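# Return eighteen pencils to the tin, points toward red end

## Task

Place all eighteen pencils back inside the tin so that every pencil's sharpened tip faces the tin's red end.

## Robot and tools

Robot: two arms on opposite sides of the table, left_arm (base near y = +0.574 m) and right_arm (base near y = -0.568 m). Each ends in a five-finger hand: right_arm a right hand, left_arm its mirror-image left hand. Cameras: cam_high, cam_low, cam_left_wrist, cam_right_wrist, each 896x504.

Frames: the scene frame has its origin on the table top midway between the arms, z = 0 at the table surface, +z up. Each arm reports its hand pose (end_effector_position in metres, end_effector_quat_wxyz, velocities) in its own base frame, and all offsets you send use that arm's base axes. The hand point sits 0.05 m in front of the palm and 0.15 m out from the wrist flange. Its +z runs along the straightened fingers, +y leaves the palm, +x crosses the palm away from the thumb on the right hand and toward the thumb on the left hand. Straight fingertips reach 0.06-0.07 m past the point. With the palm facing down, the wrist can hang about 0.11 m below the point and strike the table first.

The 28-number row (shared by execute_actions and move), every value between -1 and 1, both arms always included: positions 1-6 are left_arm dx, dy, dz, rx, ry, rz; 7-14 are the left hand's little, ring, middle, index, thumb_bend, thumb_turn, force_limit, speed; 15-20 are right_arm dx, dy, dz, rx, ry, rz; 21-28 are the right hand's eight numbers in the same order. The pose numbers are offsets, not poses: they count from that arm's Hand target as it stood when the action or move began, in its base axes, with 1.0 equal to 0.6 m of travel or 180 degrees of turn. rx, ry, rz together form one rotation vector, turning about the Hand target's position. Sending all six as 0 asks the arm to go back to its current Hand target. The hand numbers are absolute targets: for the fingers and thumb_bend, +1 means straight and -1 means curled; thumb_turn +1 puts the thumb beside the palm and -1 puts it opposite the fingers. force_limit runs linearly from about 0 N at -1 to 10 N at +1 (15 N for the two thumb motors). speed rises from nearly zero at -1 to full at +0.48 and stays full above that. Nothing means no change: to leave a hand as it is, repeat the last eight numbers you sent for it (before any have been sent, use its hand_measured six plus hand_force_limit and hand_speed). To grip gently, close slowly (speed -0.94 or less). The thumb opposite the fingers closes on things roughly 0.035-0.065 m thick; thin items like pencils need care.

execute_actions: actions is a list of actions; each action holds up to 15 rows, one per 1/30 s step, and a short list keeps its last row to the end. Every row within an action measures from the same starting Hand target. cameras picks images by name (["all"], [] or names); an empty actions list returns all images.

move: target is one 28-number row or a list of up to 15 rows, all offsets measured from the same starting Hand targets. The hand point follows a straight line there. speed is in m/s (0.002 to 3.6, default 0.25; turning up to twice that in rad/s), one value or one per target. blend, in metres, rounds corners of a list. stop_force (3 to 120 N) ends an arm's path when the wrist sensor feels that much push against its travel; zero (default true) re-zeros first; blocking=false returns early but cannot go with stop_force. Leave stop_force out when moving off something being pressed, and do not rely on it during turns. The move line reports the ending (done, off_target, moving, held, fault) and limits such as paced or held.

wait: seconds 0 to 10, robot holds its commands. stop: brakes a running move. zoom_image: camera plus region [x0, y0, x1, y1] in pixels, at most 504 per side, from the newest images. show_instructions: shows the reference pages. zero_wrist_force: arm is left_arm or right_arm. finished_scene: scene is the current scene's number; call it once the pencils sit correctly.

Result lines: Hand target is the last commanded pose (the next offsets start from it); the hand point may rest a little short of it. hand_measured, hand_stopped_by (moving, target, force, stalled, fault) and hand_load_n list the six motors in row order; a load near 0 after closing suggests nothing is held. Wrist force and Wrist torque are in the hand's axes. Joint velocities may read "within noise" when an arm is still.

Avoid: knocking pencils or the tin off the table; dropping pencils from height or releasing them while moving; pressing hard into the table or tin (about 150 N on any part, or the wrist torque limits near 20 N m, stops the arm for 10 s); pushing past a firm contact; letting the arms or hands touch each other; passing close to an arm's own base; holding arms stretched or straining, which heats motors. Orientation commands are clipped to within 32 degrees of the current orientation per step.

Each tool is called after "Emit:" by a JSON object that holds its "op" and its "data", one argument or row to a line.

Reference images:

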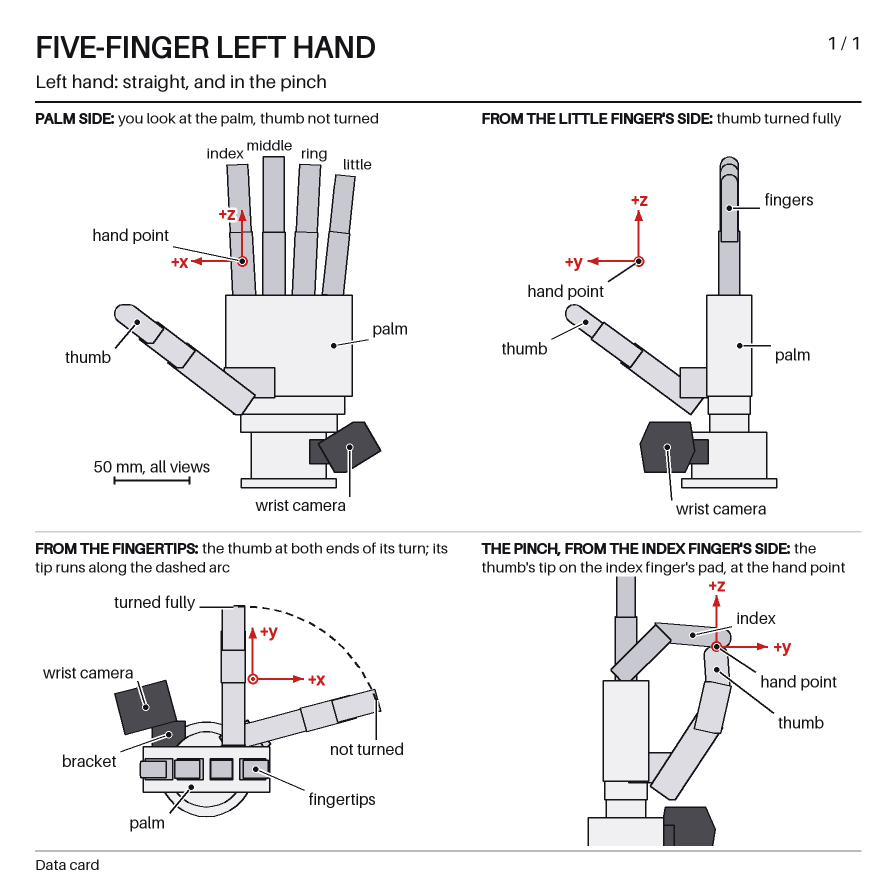

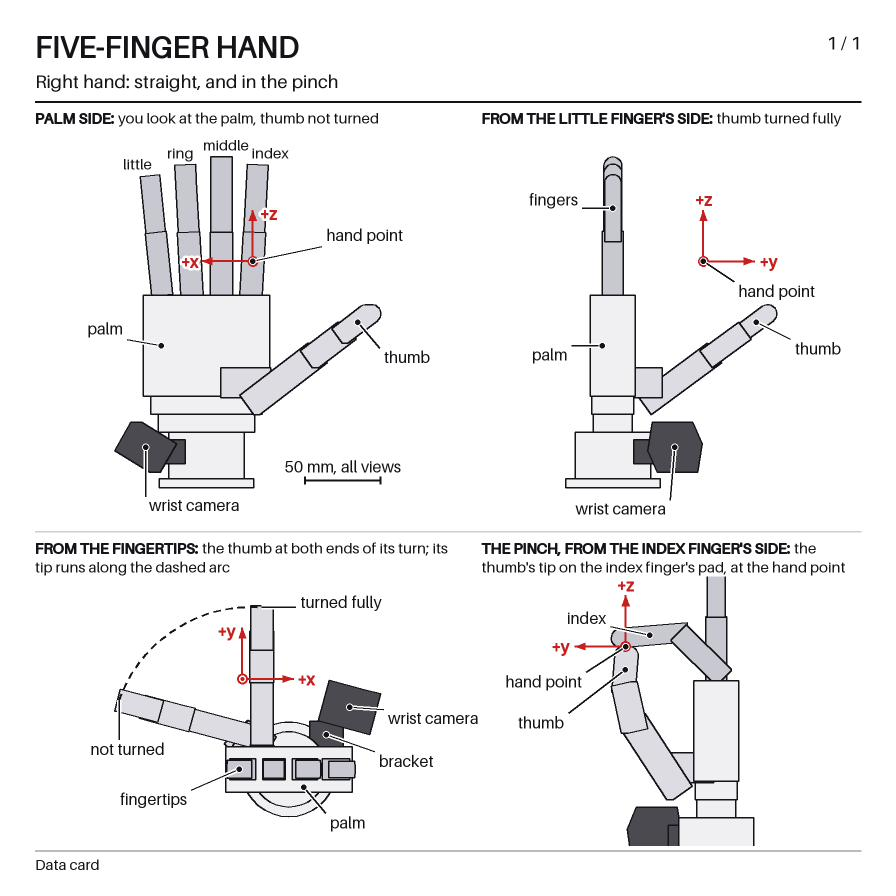

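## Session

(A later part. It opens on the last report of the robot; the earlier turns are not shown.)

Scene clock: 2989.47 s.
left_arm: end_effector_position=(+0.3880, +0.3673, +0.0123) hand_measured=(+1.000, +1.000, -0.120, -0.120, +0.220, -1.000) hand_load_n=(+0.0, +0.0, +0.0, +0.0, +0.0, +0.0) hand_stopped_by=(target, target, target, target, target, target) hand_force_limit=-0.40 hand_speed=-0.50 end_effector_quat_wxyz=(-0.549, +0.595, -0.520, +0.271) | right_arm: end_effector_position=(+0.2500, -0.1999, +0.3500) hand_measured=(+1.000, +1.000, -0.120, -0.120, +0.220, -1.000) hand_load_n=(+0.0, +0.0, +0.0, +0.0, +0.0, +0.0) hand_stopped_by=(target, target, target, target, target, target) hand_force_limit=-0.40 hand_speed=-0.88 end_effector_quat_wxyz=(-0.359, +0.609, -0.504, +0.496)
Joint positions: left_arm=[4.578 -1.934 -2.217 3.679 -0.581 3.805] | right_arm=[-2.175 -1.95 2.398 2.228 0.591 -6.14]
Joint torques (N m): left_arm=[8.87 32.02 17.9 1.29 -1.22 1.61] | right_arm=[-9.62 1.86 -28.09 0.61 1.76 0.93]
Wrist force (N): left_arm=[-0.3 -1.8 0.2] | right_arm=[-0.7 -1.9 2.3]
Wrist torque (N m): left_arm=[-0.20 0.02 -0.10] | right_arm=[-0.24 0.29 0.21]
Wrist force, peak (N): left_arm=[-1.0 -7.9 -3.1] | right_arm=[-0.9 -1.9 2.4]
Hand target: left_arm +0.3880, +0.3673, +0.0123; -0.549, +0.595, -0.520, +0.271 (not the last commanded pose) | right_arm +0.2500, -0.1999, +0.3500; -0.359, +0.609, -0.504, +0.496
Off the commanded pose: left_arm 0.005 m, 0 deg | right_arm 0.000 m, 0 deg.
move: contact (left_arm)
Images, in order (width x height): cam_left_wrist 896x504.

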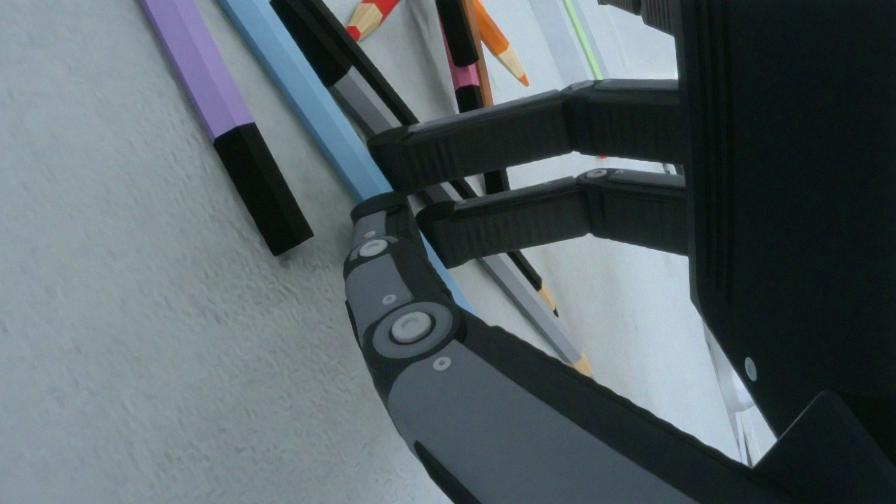

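Emit:
{"op": "move", "data": {
  "target": [0,0,-0.0018,0,0,0,1,1,-0.12,-0.12,0.22,-1,-0.4,-0.5,0,0,0,0,0,0,1,1,-0.12,-0.12,0.22,-1,-0.4,-0.88],
  "speed": 0.01
}}

Emit:
{"op": "move", "data": {
  "target": [0,0,0,0,0,0,1,1,-0.6,-0.6,0.22,-1,-0.75,-0.92,0,0,0,0,0,0,1,1,-0.12,-0.12,0.22,-1,-0.4,-0.88],
  "speed": 0.02
}}

Emit:
{"op": "move", "data": {
  "target": [0,0,0,0,0,0,1,1,-0.65,-0.65,0.22,-1,-0.4,-0.92,0,0,0,0,0,0,1,1,-0.12,-0.12,0.22,-1,-0.4,-0.88],
  "speed": 0.02,
  "cameras": ["cam_left_wrist"]
}}

Scene clock: 2997.07 s.
left_arm: end_effector_position=(+0.3880, +0.3673, +0.0113) hand_measured=(+1.000, +1.000, -0.120, -0.120, +0.220, -1.000) hand_load_n=(+0.0, +0.0, +0.0, -4.0, +0.0, +0.0) hand_stopped_by=(target, target, target, target, target, target) hand_force_limit=-0.40 hand_speed=-0.50 end_effector_quat_wxyz=(-0.549, +0.595, -0.520, +0.271) | right_arm: end_effector_position=(+0.2500, -0.1999, +0.3500) hand_measured=(+1.000, +1.000, -0.120, -0.120, +0.220, -1.000) hand_load_n=(+0.0, +0.0, +0.0, +0.0, +0.0, +0.0) hand_stopped_by=(target, target, target, target, target, target) hand_force_limit=-0.40 hand_speed=-0.88 end_effector_quat_wxyz=(-0.359, +0.609, -0.504, +0.496)
Joint positions: left_arm=[4.578 -1.937 -2.218 3.682 -0.581 3.805] | right_arm=[-2.175 -1.95 2.398 2.228 0.591 -6.14]
Joint torques (N m): left_arm=[3.3 15.59 2.86 0.67 -1.4 1.76] | right_arm=[-9.42 1.57 -27.83 0.57 1.86 1.05]
Wrist force (N): left_arm=[-1.8 -9.8 -4.5] | right_arm=[-0.7 -2.0 2.3]
Wrist torque (N m): left_arm=[-0.23 -0.04 -0.09] | right_arm=[-0.25 0.29 0.20]
Wrist force, peak (N): left_arm=[-2.1 -10.1 -4.5] | right_arm=[-0.8 -2.0 2.5]
Hand target: left_arm +0.3880, +0.3673, +0.0113; -0.549, +0.595, -0.520, +0.271 | right_arm +0.2500, -0.1999, +0.3500; -0.359, +0.609, -0.504, +0.496
Off the commanded pose: left_arm 0.000 m, 0 deg | right_arm 0.000 m, 0 deg.
move: done

Scene clock: 2997.57 s.
left_arm: end_effector_position=(+0.3880, +0.3673, +0.0112) hand_measured=(+1.000, +1.000, -0.172, -0.134, +0.220, -1.000) hand_load_n=(+0.0, +0.0, +1.0, +0.5, +0.5, +0.5) hand_stopped_by=(target, target, force, force, target, target) hand_force_limit=-0.75 hand_speed=-0.92 end_effector_quat_wxyz=(-0.549, +0.595, -0.520, +0.271) | right_arm: end_effector_position=(+0.2500, -0.1999, +0.3500) hand_measured=(+1.000, +1.000, -0.120, -0.120, +0.220, -1.000) hand_load_n=(+0.0, +0.0, +0.0, +0.0, +0.0, +0.0) hand_stopped_by=(target, target, target, target, target, target) hand_force_limit=-0.40 hand_speed=-0.88 end_effector_quat_wxyz=(-0.359, +0.609, -0.504, +0.496)
Joint positions: left_arm=[4.578 -1.937 -2.218 3.682 -0.581 3.805] | right_arm=[-2.175 -1.95 2.398 2.228 0.591 -6.14]
Joint torques (N m): left_arm=[3.14 20.78 4.66 -1.52 -1.3 1.73] | right_arm=[-9.51 1.53 -27.86 0.69 1.96 0.85]
Wrist force (N): left_arm=[-0.1 -6.4 -0.6] | right_arm=[-0.8 -1.8 2.3]
Wrist torque (N m): left_arm=[-0.22 -0.02 -0.09] | right_arm=[-0.21 0.29 0.21]
Wrist force, peak (N): left_arm=[-1.8 -10.0 -4.6] | right_arm=[-0.8 -2.0 2.4]
Hand target: left_arm +0.3880, +0.3673, +0.0113; -0.549, +0.595, -0.520, +0.271 | right_arm +0.2500, -0.1999, +0.3500; -0.359, +0.609, -0.504, +0.496
Off the commanded pose: left_arm 0.000 m, 0 deg | right_arm 0.000 m, 0 deg.
move: done

Scene clock: 2998.07 s.
left_arm: end_effector_position=(+0.3880, +0.3673, +0.0112) hand_measured=(+1.000, +1.000, -0.192, -0.154, +0.220, -1.000) hand_load_n=(+0.0, +0.0, +5.5, +3.0, +1.5, +1.0) hand_stopped_by=(target, target, force, force, target, target) hand_force_limit=-0.40 hand_speed=-0.92 end_effector_quat_wxyz=(-0.549, +0.595, -0.520, +0.271) | right_arm: end_effector_position=(+0.2500, -0.1999, +0.3500) hand_measured=(+1.000, +1.000, -0.120, -0.120, +0.220, -1.000) hand_load_n=(+0.0, +0.0, +0.0, +0.0, +0.0, +0.0) hand_stopped_by=(target, target, target, target, target, target) hand_force_limit=-0.40 hand_speed=-0.88 end_effector_quat_wxyz=(-0.359, +0.609, -0.504, +0.496)
Joint positions: left_arm=[4.578 -1.937 -2.218 3.682 -0.581 3.805] | right_arm=[-2.175 -1.95 2.398 2.228 0.591 -6.14]
Joint torques (N m): left_arm=[2.27 26.59 6.51 -1.77 -1.21 1.71] | right_arm=[-9.69 1.53 -27.6 0.59 1.9 0.83]
Wrist force (N): left_arm=[-1.2 -5.6 0.2] | right_arm=[-0.7 -1.9 2.4]
Wrist torque (N m): left_arm=[-0.25 -0.03 -0.07] | right_arm=[-0.24 0.28 0.22]
Wrist force, peak (N): left_arm=[-0.4 -6.7 0.1] | right_arm=[-0.6 -2.1 2.5]
Hand target: left_arm +0.3880, +0.3673, +0.0113; -0.549, +0.595, -0.520, +0.271 | right_arm +0.2500, -0.1999, +0.3500; -0.359, +0.609, -0.504, +0.496
Off the commanded pose: left_arm 0.000 m, 0 deg | right_arm 0.000 m, 0 deg.
move: done
Images, in order (width x height): cam_left_wrist 896x504.

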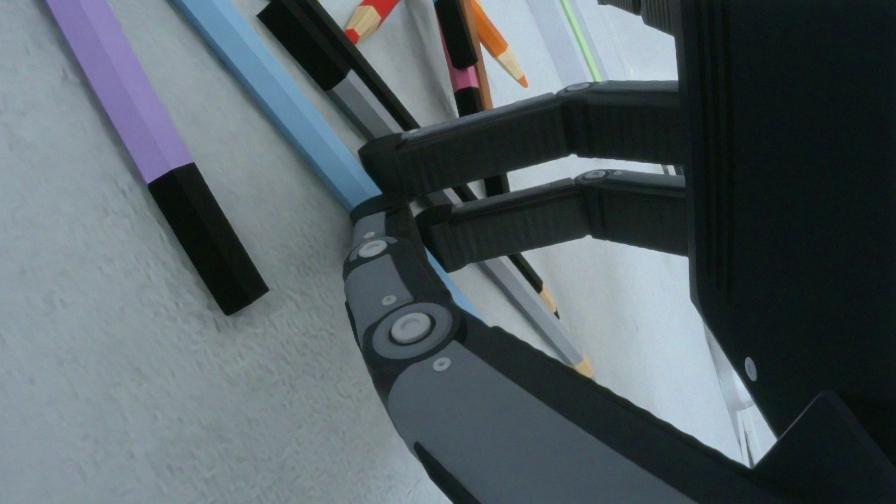

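Emit:
{"op": "move", "data": {
  "target": [0,0,0.02,0,0,0,1,1,-0.65,-0.65,0.22,-1,-0.4,-0.92,0,0,0,0,0,0,1,1,-0.12,-0.12,0.22,-1,-0.4,-0.88],
  "speed": 0.01,
  "cameras": ["cam_left_wrist"]
}}

Scene clock: 3004.00 s.
left_arm: end_effector_position=(+0.3880, +0.3673, +0.0234) hand_measured=(+1.000, +1.000, -0.192, -0.156, +0.220, -1.000) hand_load_n=(+0.0, +0.0, +2.5, +1.0, +2.0, +1.0) hand_stopped_by=(target, target, force, force, target, target) hand_force_limit=-0.40 hand_speed=-0.92 end_effector_quat_wxyz=(-0.549, +0.595, -0.520, +0.271) | right_arm: end_effector_position=(+0.2500, -0.1999, +0.3500) hand_measured=(+1.000, +1.000, -0.120, -0.120, +0.220, -1.000) hand_load_n=(+0.0, +0.0, +0.0, +0.0, +0.0, +0.0) hand_stopped_by=(target, target, target, target, target, target) hand_force_limit=-0.40 hand_speed=-0.88 end_effector_quat_wxyz=(-0.359, +0.609, -0.504, +0.496)
Joint positions: left_arm=[4.578 -1.907 -2.212 3.646 -0.581 3.805] | right_arm=[-2.175 -1.95 2.398 2.228 0.591 -6.14]
Joint torques (N m): left_arm=[-5.04 15.54 14.79 0.87 2.28 -1.17] | right_arm=[-9.6 1.38 -27.79 0.76 1.86 0.91]
Wrist force (N): left_arm=[-0.3 -0.4 0.3] | right_arm=[-0.8 -1.9 2.2]
Wrist torque (N m): left_arm=[-0.16 -0.02 -0.09] | right_arm=[-0.23 0.30 0.20]
Wrist force, peak (N): left_arm=[-1.3 -6.0 -0.1] | right_arm=[-0.6 -2.1 2.4]
Hand target: left_arm +0.3880, +0.3673, +0.0233; -0.549, +0.595, -0.520, +0.271 | right_arm +0.2500, -0.1999, +0.3500; -0.359, +0.609, -0.504, +0.496
Off the commanded pose: left_arm 0.000 m, 0 deg | right_arm 0.000 m, 0 deg.
move: done
Images, in order (width x height): cam_left_wrist 896x504.

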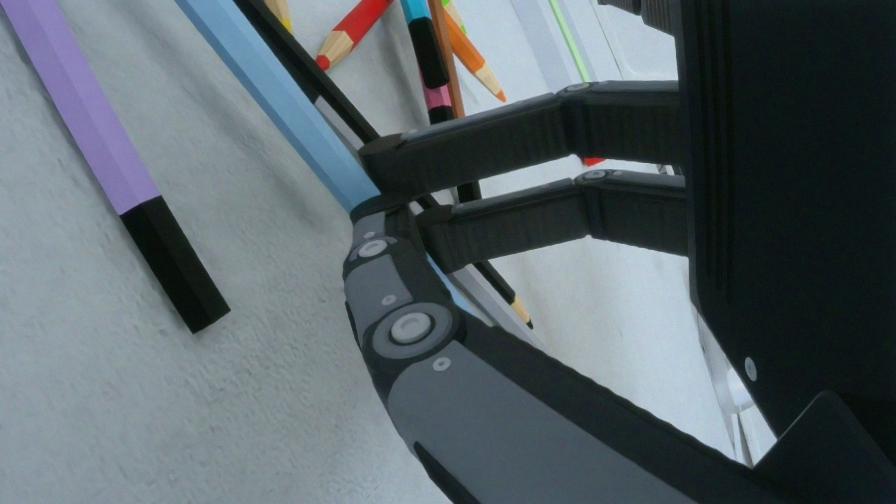

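Emit:
{"op": "move", "data": {
  "target": [0,0,0.02,0,0,0,1,1,-0.66,-0.66,0.22,-1,-0.4,-0.94,0,0,0,0,0,0,1,1,-0.12,-0.12,0.22,-1,-0.4,-0.88],
  "speed": 0.02,
  "cameras": ["cam_left_wrist"]
}}

Scene clock: 3009.03 s.
left_arm: end_effector_position=(+0.3880, +0.3673, +0.0353) hand_measured=(+1.000, +1.000, -0.196, -0.290, +0.220, -1.000) hand_load_n=(+0.0, +0.0, +0.0, +3.0, +1.0, +0.0) hand_stopped_by=(target, target, force, force, target, target) hand_force_limit=-0.40 hand_speed=-0.94 end_effector_quat_wxyz=(-0.549, +0.595, -0.520, +0.271) | right_arm: end_effector_position=(+0.2500, -0.1999, +0.3500) hand_measured=(+1.000, +1.000, -0.120, -0.120, +0.220, -1.000) hand_load_n=(+0.0, +0.0, +0.0, +0.0, +0.0, +0.0) hand_stopped_by=(target, target, target, target, target, target) hand_force_limit=-0.40 hand_speed=-0.88 end_effector_quat_wxyz=(-0.359, +0.609, -0.504, +0.496)
Joint positions: left_arm=[4.578 -1.878 -2.204 3.61 -0.581 3.805] | right_arm=[-2.175 -1.95 2.398 2.228 0.591 -6.14]
Joint torques (N m): left_arm=[-5.8 15.23 6.02 1.41 1.83 0.32] | right_arm=[-8.87 2.16 -28.08 0.72 1.83 0.77]
Wrist force (N): left_arm=[-0.3 -0.6 0.4] | right_arm=[-0.6 -1.9 2.3]
Wrist torque (N m): left_arm=[-0.18 -0.01 -0.08] | right_arm=[-0.24 0.27 0.22]
Wrist force, peak (N): left_arm=[-0.6 -0.9 0.5] | right_arm=[-0.8 -2.0 2.4]
Hand target: left_arm +0.3880, +0.3673, +0.0353; -0.549, +0.595, -0.520, +0.271 | right_arm +0.2500, -0.1999, +0.3500; -0.359, +0.609, -0.504, +0.496
Off the commanded pose: left_arm 0.000 m, 0 deg | right_arm 0.000 m, 0 deg.
move: done
Images, in order (width x height): cam_left_wrist 896x504.

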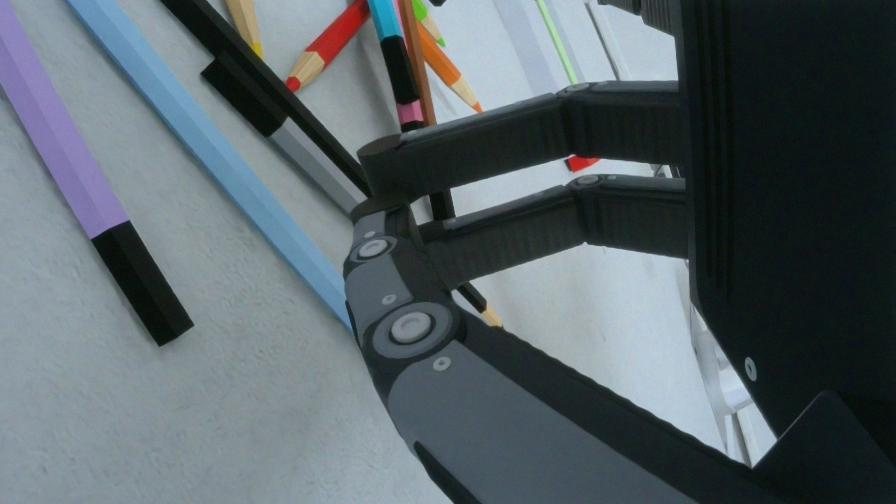

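Emit:
{"op": "move", "data": {
  "target": [-0.0163,0.011,0.025,0,0,0.05,1,1,-0.12,-0.12,0.22,-1,-0.4,-0.5,0,0,0,0,0,0,1,1,-0.12,-0.12,0.22,-1,-0.4,-0.88],
  "speed": 0.1,
  "cameras": ["cam_left_wrist","cam_high"]
}}

Emit:
{"op": "zoom_image", "data": {
  "camera": "cam_high",
  "region": [440, 285, 600, 460]
}}

Scene clock: 3024.90 s.
left_arm: end_effector_position=(+0.3783, +0.3738, +0.0503) hand_measured=(+1.000, +1.000, -0.120, -0.120, +0.220, -1.000) hand_load_n=(+0.0, +0.0, +0.0, +0.0, +0.5, +0.0) hand_stopped_by=(target, target, target, target, target, target) hand_force_limit=-0.40 hand_speed=-0.50 end_effector_quat_wxyz=(-0.569, +0.634, -0.472, +0.227) | right_arm: end_effector_position=(+0.2500, -0.1999, +0.3500) hand_measured=(+1.000, +1.000, -0.120, -0.120, +0.220, -1.000) hand_load_n=(+0.0, +0.0, +0.0, +0.0, +0.0, +0.0) hand_stopped_by=(target, target, target, target, target, target) hand_force_limit=-0.40 hand_speed=-0.88 end_effector_quat_wxyz=(-0.359, +0.609, -0.504, +0.496)
Joint positions: left_arm=[4.551 -1.779 -2.27 3.673 -0.749 3.683] | right_arm=[-2.175 -1.95 2.398 2.228 0.591 -6.14]
Joint torques (N m): left_arm=[10.65 17.14 19.61 -1.61 -0.24 1.16] | right_arm=[-9.49 1.69 -27.59 0.74 1.74 0.86]
Wrist force (N): left_arm=[-0.6 -0.7 0.2] | right_arm=[-0.8 -1.7 2.4]
Wrist torque (N m): left_arm=[-0.18 0.02 -0.12] | right_arm=[-0.20 0.30 0.21]
Wrist force, peak (N): left_arm=[-0.8 -0.6 0.4] | right_arm=[-0.9 -1.9 2.5]
Hand target: left_arm +0.3782, +0.3739, +0.0503; -0.569, +0.634, -0.472, +0.227 | right_arm +0.2500, -0.1999, +0.3500; -0.359, +0.609, -0.504, +0.496
Off the commanded pose: left_arm 0.000 m, 0 deg | right_arm 0.000 m, 0 deg.
move: done
Images, in order (width x height): cam_high 896x504, cam_left_wrist 896x504.

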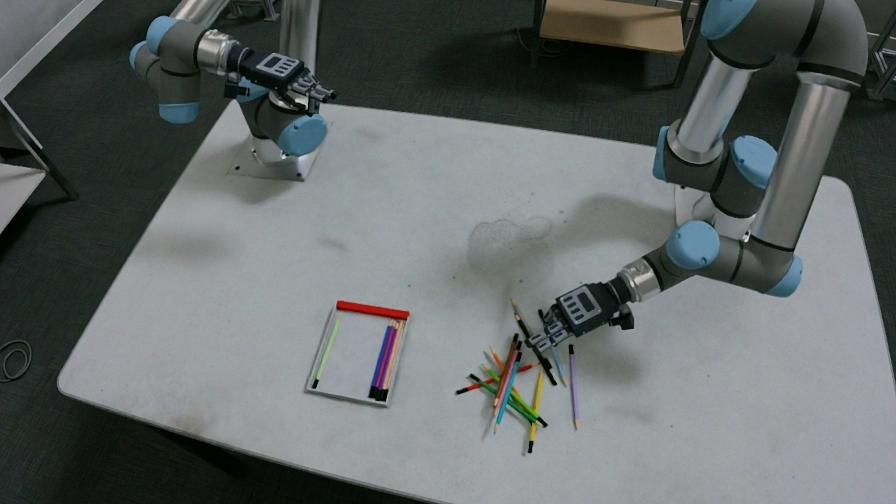

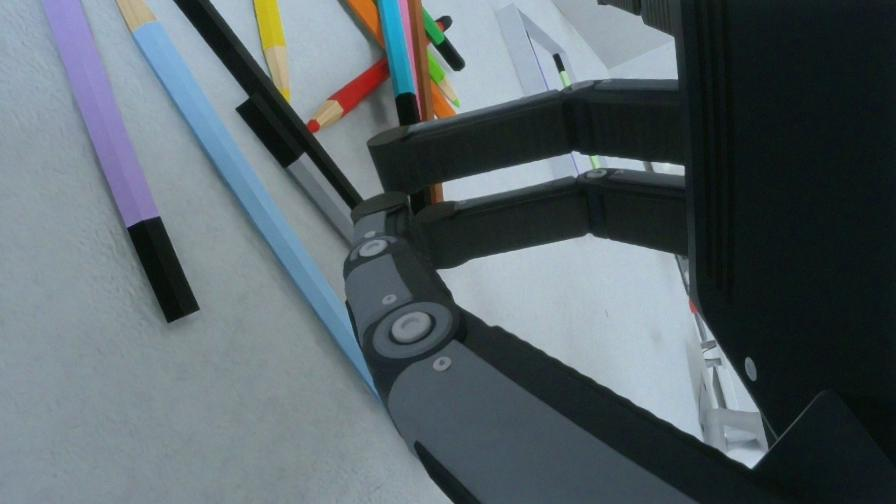

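Scaled by 2.880 from the camera's 896x504 image, which has a finer 1280x720 frame.

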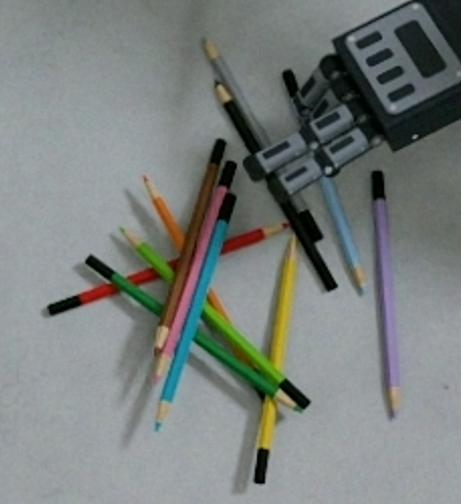

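Emit:
{"op": "move", "data": {
  "target": [0.0005,0.0157,-0.04,0,0,-0.022,1,1,-0.12,-0.12,0.22,-1,-0.4,-0.5,0,0,0,0,0,0,1,1,-0.12,-0.12,0.22,-1,-0.4,-0.88],
  "speed": 0.08
}}

Emit:
{"op": "move", "data": {
  "target": [0,0,-0.0285,0,0,0,1,1,-0.12,-0.12,0.22,-1,-0.4,-0.5,0,0,0,0,0,0,1,1,-0.12,-0.12,0.22,-1,-0.4,-0.88],
  "speed": 0.015,
  "stop_force": 4,
  "cameras": ["cam_left_wrist"]
}}

Scene clock: 3043.37 s.
left_arm: end_effector_position=(+0.3785, +0.3834, +0.0263) hand_measured=(+1.000, +1.000, -0.120, -0.120, +0.220, -1.000) hand_load_n=(+0.0, +0.0, +0.0, +0.0, +0.0, +0.0) hand_stopped_by=(target, target, target, target, target, target) hand_force_limit=-0.40 hand_speed=-0.50 end_effector_quat_wxyz=(-0.561, +0.618, -0.493, +0.246) | right_arm: end_effector_position=(+0.2500, -0.1999, +0.3500) hand_measured=(+1.000, +1.000, -0.120, -0.120, +0.220, -1.000) hand_load_n=(+0.0, +0.0, +0.0, +0.0, +0.0, +0.0) hand_stopped_by=(target, target, target, target, target, target) hand_force_limit=-0.40 hand_speed=-0.88 end_effector_quat_wxyz=(-0.359, +0.609, -0.504, +0.496)
Joint positions: left_arm=[4.584 -1.881 -2.23 3.689 -0.655 3.744] | right_arm=[-2.175 -1.95 2.398 2.228 0.591 -6.14]
Joint torques (N m): left_arm=[-9.05 17.51 6.8 -1.51 0.65 -1.7] | right_arm=[-9.5 2.39 -28.06 0.64 1.78 0.83]
Wrist force (N): left_arm=[-0.3 -0.3 0.4] | right_arm=[-0.7 -1.8 2.3]
Wrist torque (N m): left_arm=[-0.15 -0.01 -0.20] | right_arm=[-0.23 0.28 0.21]
Wrist force, peak (N): left_arm=[-0.9 0.2 0.6] | right_arm=[-0.8 -2.2 2.3]
Hand target: left_arm +0.3785, +0.3833, +0.0263; -0.561, +0.618, -0.493, +0.246 | right_arm +0.2500, -0.1999, +0.3500; -0.359, +0.609, -0.504, +0.496
Off the commanded pose: left_arm 0.000 m, 0 deg | right_arm 0.000 m, 0 deg.
move: done

Scene clock: 3045.37 s.
left_arm: end_effector_position=(+0.3785, +0.3833, +0.0121) hand_measured=(+1.000, +1.000, -0.120, -0.120, +0.220, -1.000) hand_load_n=(+0.0, +0.0, +0.0, -0.5, +0.0, +0.0) hand_stopped_by=(target, target, target, target, target, target) hand_force_limit=-0.40 hand_speed=-0.50 end_effector_quat_wxyz=(-0.561, +0.618, -0.493, +0.246) | right_arm: end_effector_position=(+0.2500, -0.1999, +0.3500) hand_measured=(+1.000, +1.000, -0.120, -0.120, +0.220, -1.000) hand_load_n=(+0.0, +0.0, +0.0, +0.0, +0.0, +0.0) hand_stopped_by=(target, target, target, target, target, target) hand_force_limit=-0.40 hand_speed=-0.88 end_effector_quat_wxyz=(-0.359, +0.609, -0.504, +0.496)
Joint positions: left_arm=[4.584 -1.917 -2.238 3.732 -0.655 3.744] | right_arm=[-2.175 -1.95 2.398 2.228 0.591 -6.14]
Joint torques (N m): left_arm=[-7.24 31.54 18.09 1.37 -1.35 1.28] | right_arm=[-9.53 1.87 -27.67 0.72 1.87 0.96]
Wrist force (N): left_arm=[-0.1 -1.4 0.3] | right_arm=[-0.7 -1.7 2.4]
Wrist torque (N m): left_arm=[-0.20 -0.03 -0.18] | right_arm=[-0.21 0.28 0.22]
Wrist force, peak (N): left_arm=[-1.3 -9.3 -3.2] | right_arm=[-0.8 -2.0 2.5]
Hand target: left_arm +0.3785, +0.3833, +0.0121; -0.561, +0.618, -0.493, +0.246 (not the last commanded pose) | right_arm +0.2500, -0.1999, +0.3500; -0.359, +0.609, -0.504, +0.496
Off the commanded pose: left_arm 0.003 m, 0 deg | right_arm 0.000 m, 0 deg.
move: contact (left_arm)
Images, in order (width x height): cam_left_wrist 896x504.

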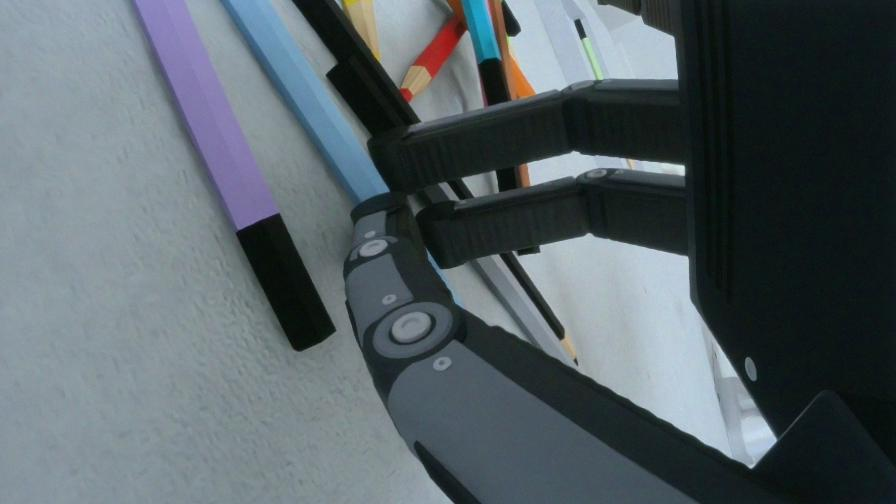

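Emit:
{"op": "move", "data": {
  "target": [0,0,0.004,0,0,0,1,1,-0.12,-0.12,0.27,-1,-0.4,-0.5,0,0,0,0,0,0,1,1,-0.12,-0.12,0.22,-1,-0.4,-0.88],
  "speed": 0.02
}}

Emit:
{"op": "move", "data": {
  "target": [0,0,-0.01,0,0,0,1,1,-0.12,-0.12,0.27,-1,-0.4,-0.5,0,0,0,0,0,0,1,1,-0.12,-0.12,0.22,-1,-0.4,-0.88],
  "speed": 0.01,
  "stop_force": 4,
  "cameras": ["cam_left_wrist"]
}}

Scene clock: 3067.97 s.
left_arm: end_effector_position=(+0.3785, +0.3833, +0.0146) hand_measured=(+1.000, +1.000, -0.120, -0.120, +0.270, -1.000) hand_load_n=(+0.0, +0.0, +0.0, +0.0, +0.0, +0.0) hand_stopped_by=(target, target, target, target, target, target) hand_force_limit=-0.40 hand_speed=-0.50 end_effector_quat_wxyz=(-0.561, +0.618, -0.493, +0.246) | right_arm: end_effector_position=(+0.2500, -0.1999, +0.3500) hand_measured=(+1.000, +1.000, -0.120, -0.120, +0.220, -1.000) hand_load_n=(+0.0, +0.0, +0.0, +0.0, +0.0, +0.0) hand_stopped_by=(target, target, target, target, target, target) hand_force_limit=-0.40 hand_speed=-0.88 end_effector_quat_wxyz=(-0.359, +0.609, -0.504, +0.496)
Joint positions: left_arm=[4.584 -1.91 -2.237 3.725 -0.655 3.744] | right_arm=[-2.175 -1.95 2.398 2.228 0.591 -6.14]
Joint torques (N m): left_arm=[-3.54 22.69 16.76 0.01 -0.8 -1.18] | right_arm=[-8.85 2.14 -27.71 0.71 1.86 0.89]
Wrist force (N): left_arm=[-0.1 -0.4 0.3] | right_arm=[-0.8 -1.9 2.3]
Wrist torque (N m): left_arm=[-0.13 -0.06 -0.17] | right_arm=[-0.23 0.29 0.21]
Wrist force, peak (N): left_arm=[-0.2 -1.7 0.1] | right_arm=[-0.8 -1.9 2.5]
Hand target: left_arm +0.3785, +0.3833, +0.0145; -0.561, +0.618, -0.493, +0.246 | right_arm +0.2500, -0.1999, +0.3500; -0.359, +0.609, -0.504, +0.496
Off the commanded pose: left_arm 0.000 m, 0 deg | right_arm 0.000 m, 0 deg.
move: done

Scene clock: 3069.27 s.
left_arm: end_effector_position=(+0.3785, +0.3833, +0.0120) hand_measured=(+1.000, +1.000, -0.120, -0.120, +0.270, -1.000) hand_load_n=(+0.0, -0.5, +0.0, +0.0, -1.5, +0.0) hand_stopped_by=(target, target, target, target, target, target) hand_force_limit=-0.40 hand_speed=-0.50 end_effector_quat_wxyz=(-0.561, +0.618, -0.493, +0.246) | right_arm: end_effector_position=(+0.2500, -0.1999, +0.3500) hand_measured=(+1.000, +1.000, -0.120, -0.120, +0.220, -1.000) hand_load_n=(+0.0, +0.0, +0.0, +0.0, +0.0, +0.0) hand_stopped_by=(target, target, target, target, target, target) hand_force_limit=-0.40 hand_speed=-0.88 end_effector_quat_wxyz=(-0.359, +0.609, -0.504, +0.496)
Joint positions: left_arm=[4.584 -1.917 -2.238 3.733 -0.655 3.744] | right_arm=[-2.175 -1.95 2.398 2.228 0.591 -6.14]
Joint torques (N m): left_arm=[-2.77 32.58 17.75 1.37 -0.55 -0.81] | right_arm=[-9.06 2.35 -28.13 0.71 1.97 0.9]
Wrist force (N): left_arm=[-0.2 -2.9 -0.7] | right_arm=[-0.8 -1.8 2.2]
Wrist torque (N m): left_arm=[-0.24 -0.01 -0.17] | right_arm=[-0.21 0.31 0.21]
Wrist force, peak (N): left_arm=[-1.8 -9.0 -3.5] | right_arm=[-0.8 -1.8 2.5]
Hand target: left_arm +0.3785, +0.3833, +0.0120; -0.561, +0.618, -0.493, +0.246 (not the last commanded pose) | right_arm +0.2500, -0.1999, +0.3500; -0.359, +0.609, -0.504, +0.496
Off the commanded pose: left_arm 0.003 m, 0 deg | right_arm 0.000 m, 0 deg.
move: contact (left_arm)
Images, in order (width x height): cam_left_wrist 896x504.

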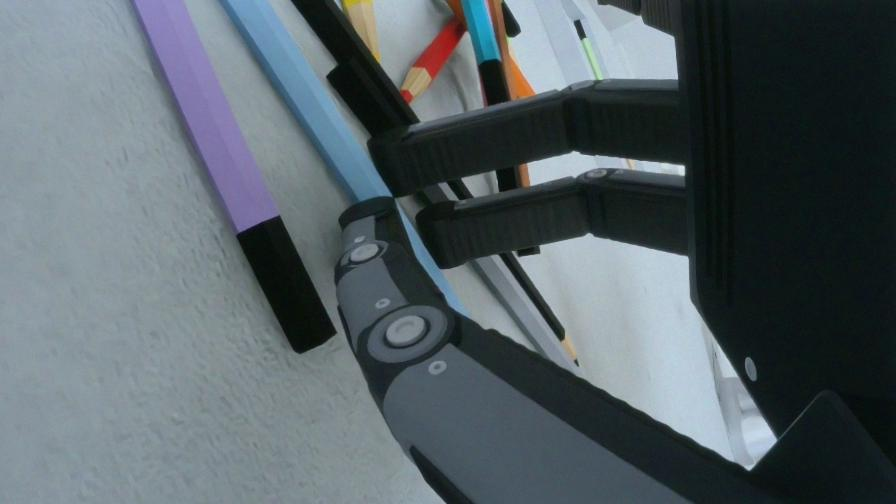

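Emit:
{"op": "move", "data": {
  "target": [0,0,-0.0008,0,0,0,1,1,-0.6,-0.6,0.27,-1,-0.75,-0.92,0,0,0,0,0,0,1,1,-0.12,-0.12,0.22,-1,-0.4,-0.88],
  "speed": 0.01
}}

Emit:
{"op": "move", "data": {
  "target": [0,0,0,0,0,0,1,1,-0.65,-0.65,0.27,-1,-0.4,-0.92,0,0,0,0,0,0,1,1,-0.12,-0.12,0.22,-1,-0.4,-0.88],
  "speed": 0.02,
  "cameras": ["cam_left_wrist"]
}}

Scene clock: 3076.00 s.
left_arm: end_effector_position=(+0.3785, +0.3834, +0.0116) hand_measured=(+1.000, +1.000, -0.178, -0.186, +0.270, -1.000) hand_load_n=(+0.0, +0.0, +1.5, +1.5, -3.0, -1.0) hand_stopped_by=(target, target, force, force, target, target) hand_force_limit=-0.75 hand_speed=-0.92 end_effector_quat_wxyz=(-0.561, +0.618, -0.493, +0.246) | right_arm: end_effector_position=(+0.2500, -0.1999, +0.3500) hand_measured=(+1.000, +1.000, -0.120, -0.120, +0.220, -1.000) hand_load_n=(+0.0, +0.0, +0.0, +0.0, +0.0, +0.0) hand_stopped_by=(target, target, target, target, target, target) hand_force_limit=-0.40 hand_speed=-0.88 end_effector_quat_wxyz=(-0.359, +0.609, -0.504, +0.496)
Joint positions: left_arm=[4.584 -1.918 -2.238 3.734 -0.655 3.744] | right_arm=[-2.175 -1.95 2.398 2.228 0.591 -6.14]
Joint torques (N m): left_arm=[-2.67 11.93 2.66 1.06 -0.6 -0.73] | right_arm=[-9.48 2.97 -27.6 0.68 1.73 0.84]
Wrist force (N): left_arm=[-1.9 -10.7 -4.2] | right_arm=[-0.9 -1.9 2.4]
Wrist torque (N m): left_arm=[-0.40 -0.05 -0.11] | right_arm=[-0.24 0.30 0.20]
Wrist force, peak (N): left_arm=[-1.5 -11.1 -4.2] | right_arm=[-0.8 -2.0 2.4]
Hand target: left_arm +0.3785, +0.3833, +0.0115; -0.561, +0.618, -0.493, +0.246 | right_arm +0.2500, -0.1999, +0.3500; -0.359, +0.609, -0.504, +0.496
Off the commanded pose: left_arm 0.000 m, 0 deg | right_arm 0.000 m, 0 deg.
move: done

Scene clock: 3076.50 s.
left_arm: end_effector_position=(+0.3785, +0.3833, +0.0115) hand_measured=(+1.000, +1.000, -0.184, -0.192, +0.270, -1.000) hand_load_n=(-0.5, +0.0, +4.5, +3.0, -1.5, -0.5) hand_stopped_by=(target, target, force, force, target, target) hand_force_limit=-0.40 hand_speed=-0.92 end_effector_quat_wxyz=(-0.561, +0.618, -0.493, +0.246) | right_arm: end_effector_position=(+0.2500, -0.1999, +0.3500) hand_measured=(+1.000, +1.000, -0.120, -0.120, +0.220, -1.000) hand_load_n=(+0.0, +0.0, -0.5, +0.0, +0.0, +0.0) hand_stopped_by=(target, target, target, target, target, target) hand_force_limit=-0.40 hand_speed=-0.88 end_effector_quat_wxyz=(-0.359, +0.609, -0.504, +0.496)
Joint positions: left_arm=[4.584 -1.918 -2.238 3.734 -0.655 3.744] | right_arm=[-2.175 -1.95 2.398 2.228 0.591 -6.14]
Joint torques (N m): left_arm=[-2.91 11.96 3.41 -0.29 -0.64 -0.71] | right_arm=[-9.66 2.35 -27.94 0.74 1.83 0.83]
Wrist force (N): left_arm=[-1.1 -8.8 -2.5] | right_arm=[-0.8 -1.9 2.4]
Wrist torque (N m): left_arm=[-0.35 -0.05 -0.12] | right_arm=[-0.24 0.31 0.20]
Wrist force, peak (N): left_arm=[-1.9 -11.0 -4.5] | right_arm=[-0.8 -1.8 2.6]
Hand target: left_arm +0.3785, +0.3833, +0.0115; -0.561, +0.618, -0.493, +0.246 | right_arm +0.2500, -0.1999, +0.3500; -0.359, +0.609, -0.504, +0.496
Off the commanded pose: left_arm 0.000 m, 0 deg | right_arm 0.000 m, 0 deg.
move: done
Images, in order (width x height): cam_left_wrist 896x504.

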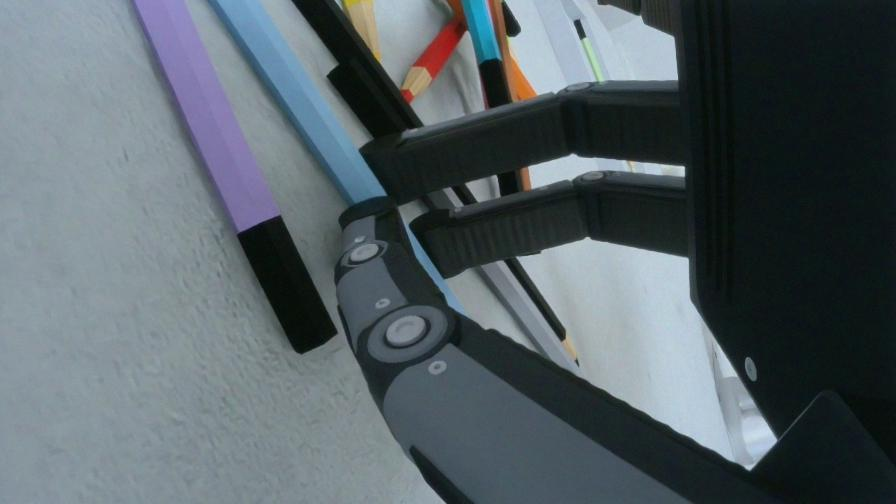

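Emit:
{"op": "move", "data": {
  "target": [0,0,0.015,0,0,0,1,1,-0.65,-0.65,0.27,-1,-0.4,-0.92,0,0,0,0,0,0,1,1,-0.12,-0.12,0.22,-1,-0.4,-0.88],
  "speed": 0.01,
  "cameras": ["cam_left_wrist"]
}}

Scene clock: 3080.80 s.
left_arm: end_effector_position=(+0.3785, +0.3833, +0.0206) hand_measured=(+1.000, +1.000, -0.184, -0.192, +0.270, -1.000) hand_load_n=(+0.0, +0.0, +3.0, +1.5, +3.0, +0.0) hand_stopped_by=(target, target, force, force, target, target) hand_force_limit=-0.40 hand_speed=-0.92 end_effector_quat_wxyz=(-0.561, +0.618, -0.493, +0.246) | right_arm: end_effector_position=(+0.2500, -0.1999, +0.3500) hand_measured=(+1.000, +1.000, -0.120, -0.120, +0.220, -1.000) hand_load_n=(+0.0, +0.0, +0.0, +0.0, +0.0, +0.0) hand_stopped_by=(target, target, target, target, target, target) hand_force_limit=-0.40 hand_speed=-0.88 end_effector_quat_wxyz=(-0.359, +0.609, -0.504, +0.496)
Joint positions: left_arm=[4.584 -1.895 -2.233 3.706 -0.655 3.744] | right_arm=[-2.175 -1.95 2.398 2.228 0.591 -6.14]
Joint torques (N m): left_arm=[-3.82 14.86 14.96 1.03 -0.61 -1.87] | right_arm=[-8.24 2.55 -27.69 0.73 1.88 0.99]
Wrist force (N): left_arm=[-0.5 -0.3 0.6] | right_arm=[-0.9 -1.8 2.1]
Wrist torque (N m): left_arm=[-0.17 0.02 -0.20] | right_arm=[-0.21 0.31 0.21]
Wrist force, peak (N): left_arm=[-1.1 -9.6 -2.6] | right_arm=[-0.8 -1.9 2.5]
Hand target: left_arm +0.3785, +0.3833, +0.0205; -0.561, +0.618, -0.493, +0.246 | right_arm +0.2500, -0.1999, +0.3500; -0.359, +0.609, -0.504, +0.496
Off the commanded pose: left_arm 0.000 m, 0 deg | right_arm 0.000 m, 0 deg.
move: done
Images, in order (width x height): cam_left_wrist 896x504.

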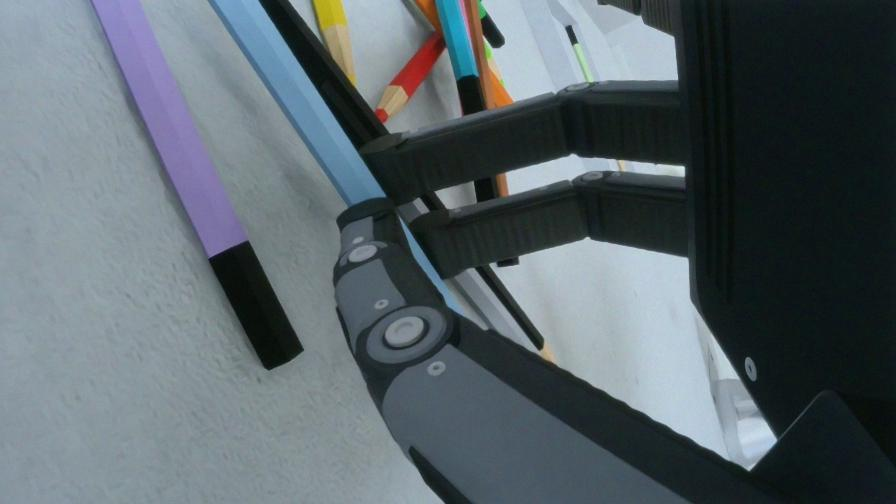

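Emit:
{"op": "move", "data": {
  "target": [0,0,0.165,0,0,0,1,1,-0.65,-0.65,0.27,-1,-0.4,-0.92,0,0,0,0,0,0,1,1,-0.12,-0.12,0.22,-1,-0.4,-0.88],
  "speed": 0.06
}}

Emit:
{"op": "move", "data": {
  "target": [0.2025,-0.172,0,0,0,0.374,1,1,-0.65,-0.65,0.27,-1,-0.4,-0.92,0,0,0,0,0,0,1,1,-0.12,-0.12,0.22,-1,-0.4,-0.88],
  "speed": 0.25,
  "cameras": ["cam_high","cam_left_wrist"]
}}

Scene clock: 3094.87 s.
left_arm: end_effector_position=(+0.3786, +0.3834, +0.1196) hand_measured=(+1.000, +1.000, -0.184, -0.192, +0.270, -1.000) hand_load_n=(+0.0, +0.0, +3.0, +1.5, +3.0, +0.5) hand_stopped_by=(target, target, force, force, target, target) hand_force_limit=-0.40 hand_speed=-0.92 end_effector_quat_wxyz=(-0.561, +0.618, -0.493, +0.246) | right_arm: end_effector_position=(+0.2500, -0.1999, +0.3500) hand_measured=(+1.000, +1.000, -0.120, -0.120, +0.220, -1.000) hand_load_n=(+0.0, +0.0, +0.0, +0.0, +0.0, +0.0) hand_stopped_by=(target, target, target, target, target, target) hand_force_limit=-0.40 hand_speed=-0.88 end_effector_quat_wxyz=(-0.359, +0.609, -0.504, +0.496)
Joint positions: left_arm=[4.584 -1.683 -2.142 3.403 -0.655 3.744] | right_arm=[-2.175 -1.95 2.398 2.228 0.591 -6.14]
Joint torques (N m): left_arm=[2.17 15.51 10.87 0 0.88 1.95] | right_arm=[-9.26 2.97 -27.65 0.76 1.94 0.77]
Wrist force (N): left_arm=[-0.4 -0.5 0.6] | right_arm=[-0.8 -1.9 2.1]
Wrist torque (N m): left_arm=[-0.18 0.00 -0.17] | right_arm=[-0.22 0.31 0.21]
Wrist force, peak (N): left_arm=[-0.6 -1.3 0.5] | right_arm=[-0.8 -1.9 2.5]
Hand target: left_arm +0.3785, +0.3833, +0.1195; -0.561, +0.618, -0.493, +0.246 | right_arm +0.2500, -0.1999, +0.3500; -0.359, +0.609, -0.504, +0.496
Off the commanded pose: left_arm 0.000 m, 0 deg | right_arm 0.000 m, 0 deg.
move: done

Scene clock: 3097.80 s.
left_arm: end_effector_position=(+0.5000, +0.2802, +0.1196) hand_measured=(+1.000, +1.000, -0.184, -0.192, +0.270, -1.000) hand_load_n=(+0.0, +0.0, +3.0, +1.5, +3.0, +0.0) hand_stopped_by=(target, target, force, force, target, target) hand_force_limit=-0.40 hand_speed=-0.92 end_effector_quat_wxyz=(-0.603, +0.788, -0.068, -0.106) end_effector_velocity=(+0.000, -0.001, +0.001) end_effector_angular_velocity=(+0.000, -0.002, +0.001) | right_arm: end_effector_position=(+0.2500, -0.1999, +0.3500) hand_measured=(+1.000, +1.000, -0.120, -0.120, +0.220, -1.000) hand_load_n=(+0.0, +0.0, +0.0, +0.0, +0.0, +0.0) hand_stopped_by=(target, target, target, target, target, target) hand_force_limit=-0.40 hand_speed=-0.88 end_effector_quat_wxyz=(-0.359, +0.609, -0.504, +0.496)
Joint positions: left_arm=[3.513 -2.124 -1.566 2.947 -2.763 2.695] | right_arm=[-2.175 -1.95 2.398 2.228 0.591 -6.14]
Joint velocities: left_arm=[-0.001 0 0.001 -0.004 -0.001 -0.005] | right_arm=[within noise]
Joint torques (N m): left_arm=[-3.28 30.78 26.17 -3.91 -3.05 -2.28] | right_arm=[-9.71 2.74 -28.46 0.75 1.87 0.87]
Wrist force (N): left_arm=[-0.1 -0.4 0.4] | right_arm=[-0.6 -1.9 2.2]
Wrist torque (N m): left_arm=[-0.15 -0.05 -0.09] | right_arm=[-0.22 0.27 0.22]
Wrist force, peak (N): left_arm=[0.0 -1.5 1.2] | right_arm=[-0.9 -1.9 2.5]
Hand target: left_arm +0.5000, +0.2801, +0.1195; -0.603, +0.788, -0.068, -0.106 | right_arm +0.2500, -0.1999, +0.3500; -0.359, +0.609, -0.504, +0.496
Off the commanded pose: left_arm 0.000 m, 0 deg | right_arm 0.000 m, 0 deg.
move: done
Images, in order (width x height): cam_high 896x504, cam_left_wrist 896x504.

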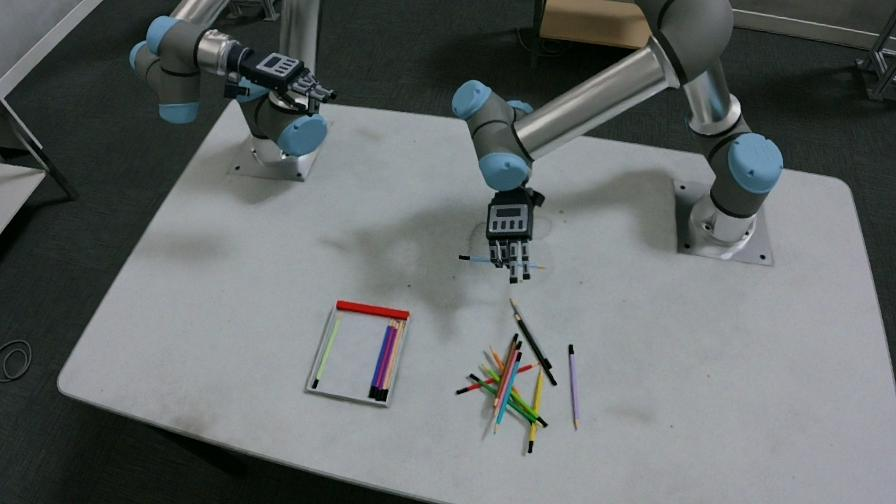

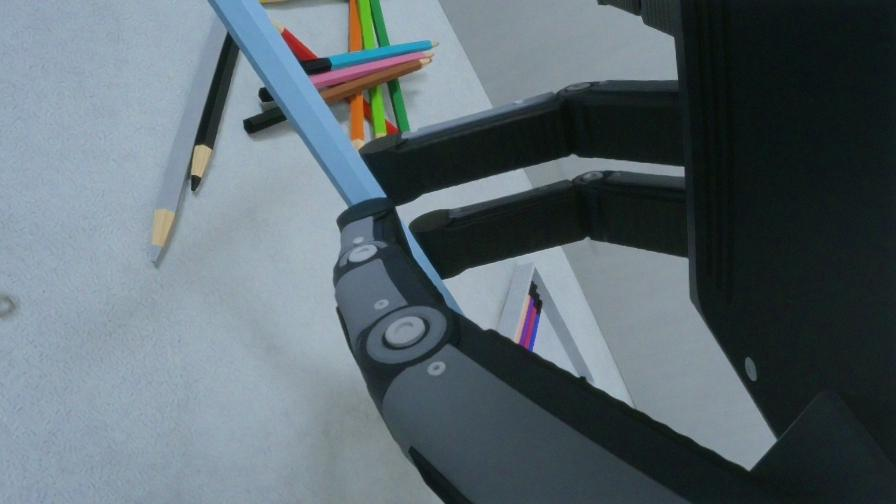

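Emit:
{"op": "move", "data": {
  "target": [0,-0.067,-0.13,0,0,0,1,1,-0.65,-0.65,0.27,-1,-0.4,-0.92,0,0,0,0,0,0,1,1,-0.12,-0.12,0.22,-1,-0.4,-0.88],
  "speed": 0.15
}}

Emit:
{"op": "move", "data": {
  "target": [0,0,-0.055,0,0,0,1,1,-0.65,-0.65,0.27,-1,-0.4,-0.92,0,0,0,0,0,0,1,1,-0.12,-0.12,0.22,-1,-0.4,-0.88],
  "speed": 0.02,
  "stop_force": 3,
  "cameras": ["cam_high","cam_left_wrist"]
}}

Scene clock: 3107.63 s.
left_arm: end_effector_position=(+0.5001, +0.2399, +0.0417) hand_measured=(+1.000, +1.000, -0.184, -0.192, +0.270, -1.000) hand_load_n=(+0.0, +0.0, +3.0, +1.5, +3.0, +0.5) hand_stopped_by=(target, target, force, force, target, target) hand_force_limit=-0.40 hand_speed=-0.92 end_effector_quat_wxyz=(-0.603, +0.788, -0.068, -0.106) | right_arm: end_effector_position=(+0.2500, -0.1999, +0.3500) hand_measured=(+1.000, +1.000, -0.120, -0.120, +0.220, -1.000) hand_load_n=(+0.0, +0.0, +0.0, +0.0, +0.0, +0.0) hand_stopped_by=(target, target, target, target, target, target) hand_force_limit=-0.40 hand_speed=-0.88 end_effector_quat_wxyz=(-0.359, +0.609, -0.504, +0.496)
Joint positions: left_arm=[3.436 -2.264 -1.6 2.966 -2.817 2.53] | right_arm=[-2.175 -1.95 2.398 2.228 0.591 -6.14]
Joint torques (N m): left_arm=[5.58 33.4 8.45 -0.11 0.47 0.29] | right_arm=[-8.73 2.47 -27.02 0.63 1.85 0.92]
Wrist force (N): left_arm=[-0.2 -0.5 0.5] | right_arm=[-0.8 -2.0 2.2]
Wrist torque (N m): left_arm=[-0.18 -0.03 -0.08] | right_arm=[-0.24 0.31 0.20]
Wrist force, peak (N): left_arm=[-0.6 -1.9 0.5] | right_arm=[-0.6 -2.1 2.4]
Hand target: left_arm +0.5000, +0.2399, +0.0415; -0.603, +0.788, -0.068, -0.106 | right_arm +0.2500, -0.1999, +0.3500; -0.359, +0.609, -0.504, +0.496
Off the commanded pose: left_arm 0.000 m, 0 deg | right_arm 0.000 m, 0 deg.
move: done

Scene clock: 3110.10 s.
left_arm: end_effector_position=(+0.5000, +0.2399, +0.0129) hand_measured=(+1.000, +1.000, -0.184, -0.192, +0.270, -1.000) hand_load_n=(+0.0, +0.0, +4.0, +2.0, +0.5, -1.0) hand_stopped_by=(target, target, force, force, target, target) hand_force_limit=-0.40 hand_speed=-0.92 end_effector_quat_wxyz=(-0.603, +0.788, -0.068, -0.106) | right_arm: end_effector_position=(+0.2500, -0.1999, +0.3500) hand_measured=(+1.000, +1.000, -0.120, -0.120, +0.220, -1.000) hand_load_n=(+0.0, +0.0, +0.0, +0.0, +0.0, +0.0) hand_stopped_by=(target, target, target, target, target, target) hand_force_limit=-0.40 hand_speed=-0.88 end_effector_quat_wxyz=(-0.359, +0.609, -0.504, +0.496)
Joint positions: left_arm=[3.436 -2.31 -1.609 3.021 -2.817 2.529] | right_arm=[-2.175 -1.95 2.398 2.228 0.591 -6.14]
Joint torques (N m): left_arm=[9.1 48.81 19.96 -2.7 0.33 -1.31] | right_arm=[-10.35 3.14 -27.31 0.61 1.84 0.94]
Wrist force (N): left_arm=[-0.9 -2.3 0.8] | right_arm=[-1.0 -1.8 2.4]
Wrist torque (N m): left_arm=[-0.19 0.00 -0.06] | right_arm=[-0.23 0.32 0.20]
Wrist force, peak (N): left_arm=[-1.6 -12.5 -4.8] | right_arm=[-0.9 -1.9 2.4]
Hand target: left_arm +0.5000, +0.2399, +0.0129; -0.603, +0.788, -0.068, -0.106 (not the last commanded pose) | right_arm +0.2500, -0.1999, +0.3500; -0.359, +0.609, -0.504, +0.496
Off the commanded pose: left_arm 0.004 m, 0 deg | right_arm 0.000 m, 0 deg.
move: contact (left_arm)
Images, in order (width x height): cam_high 896x504, cam_left_wrist 896x504.

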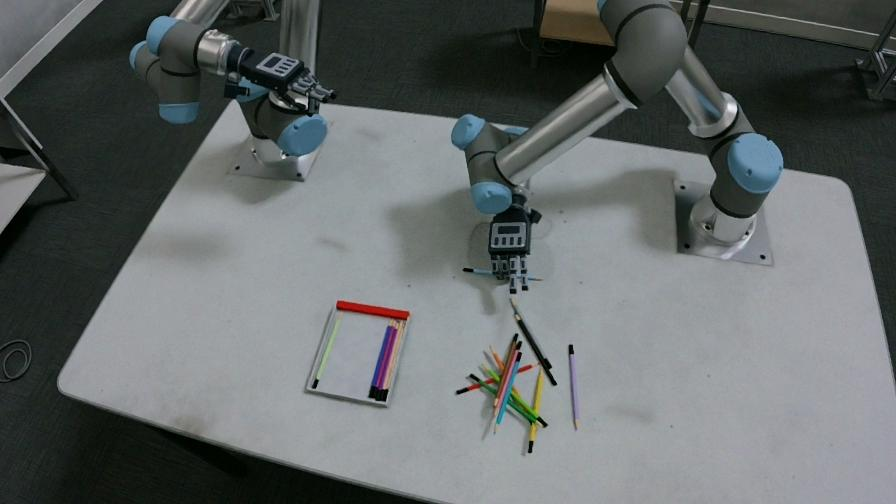

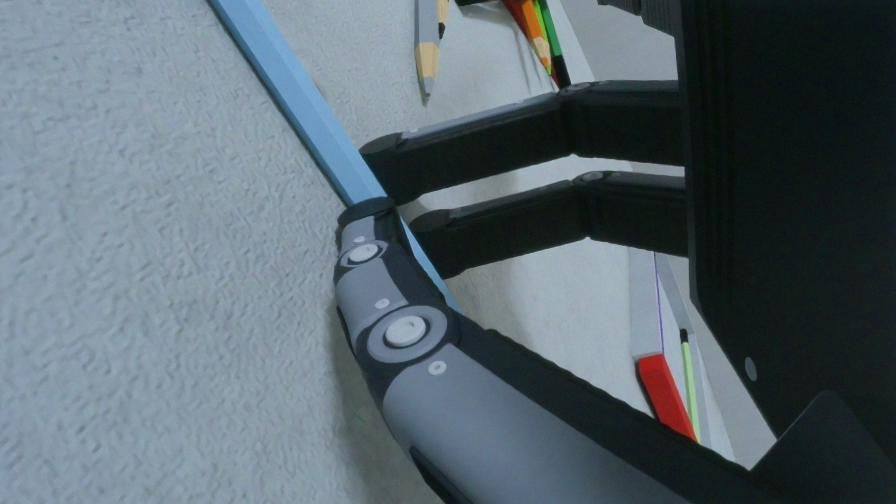

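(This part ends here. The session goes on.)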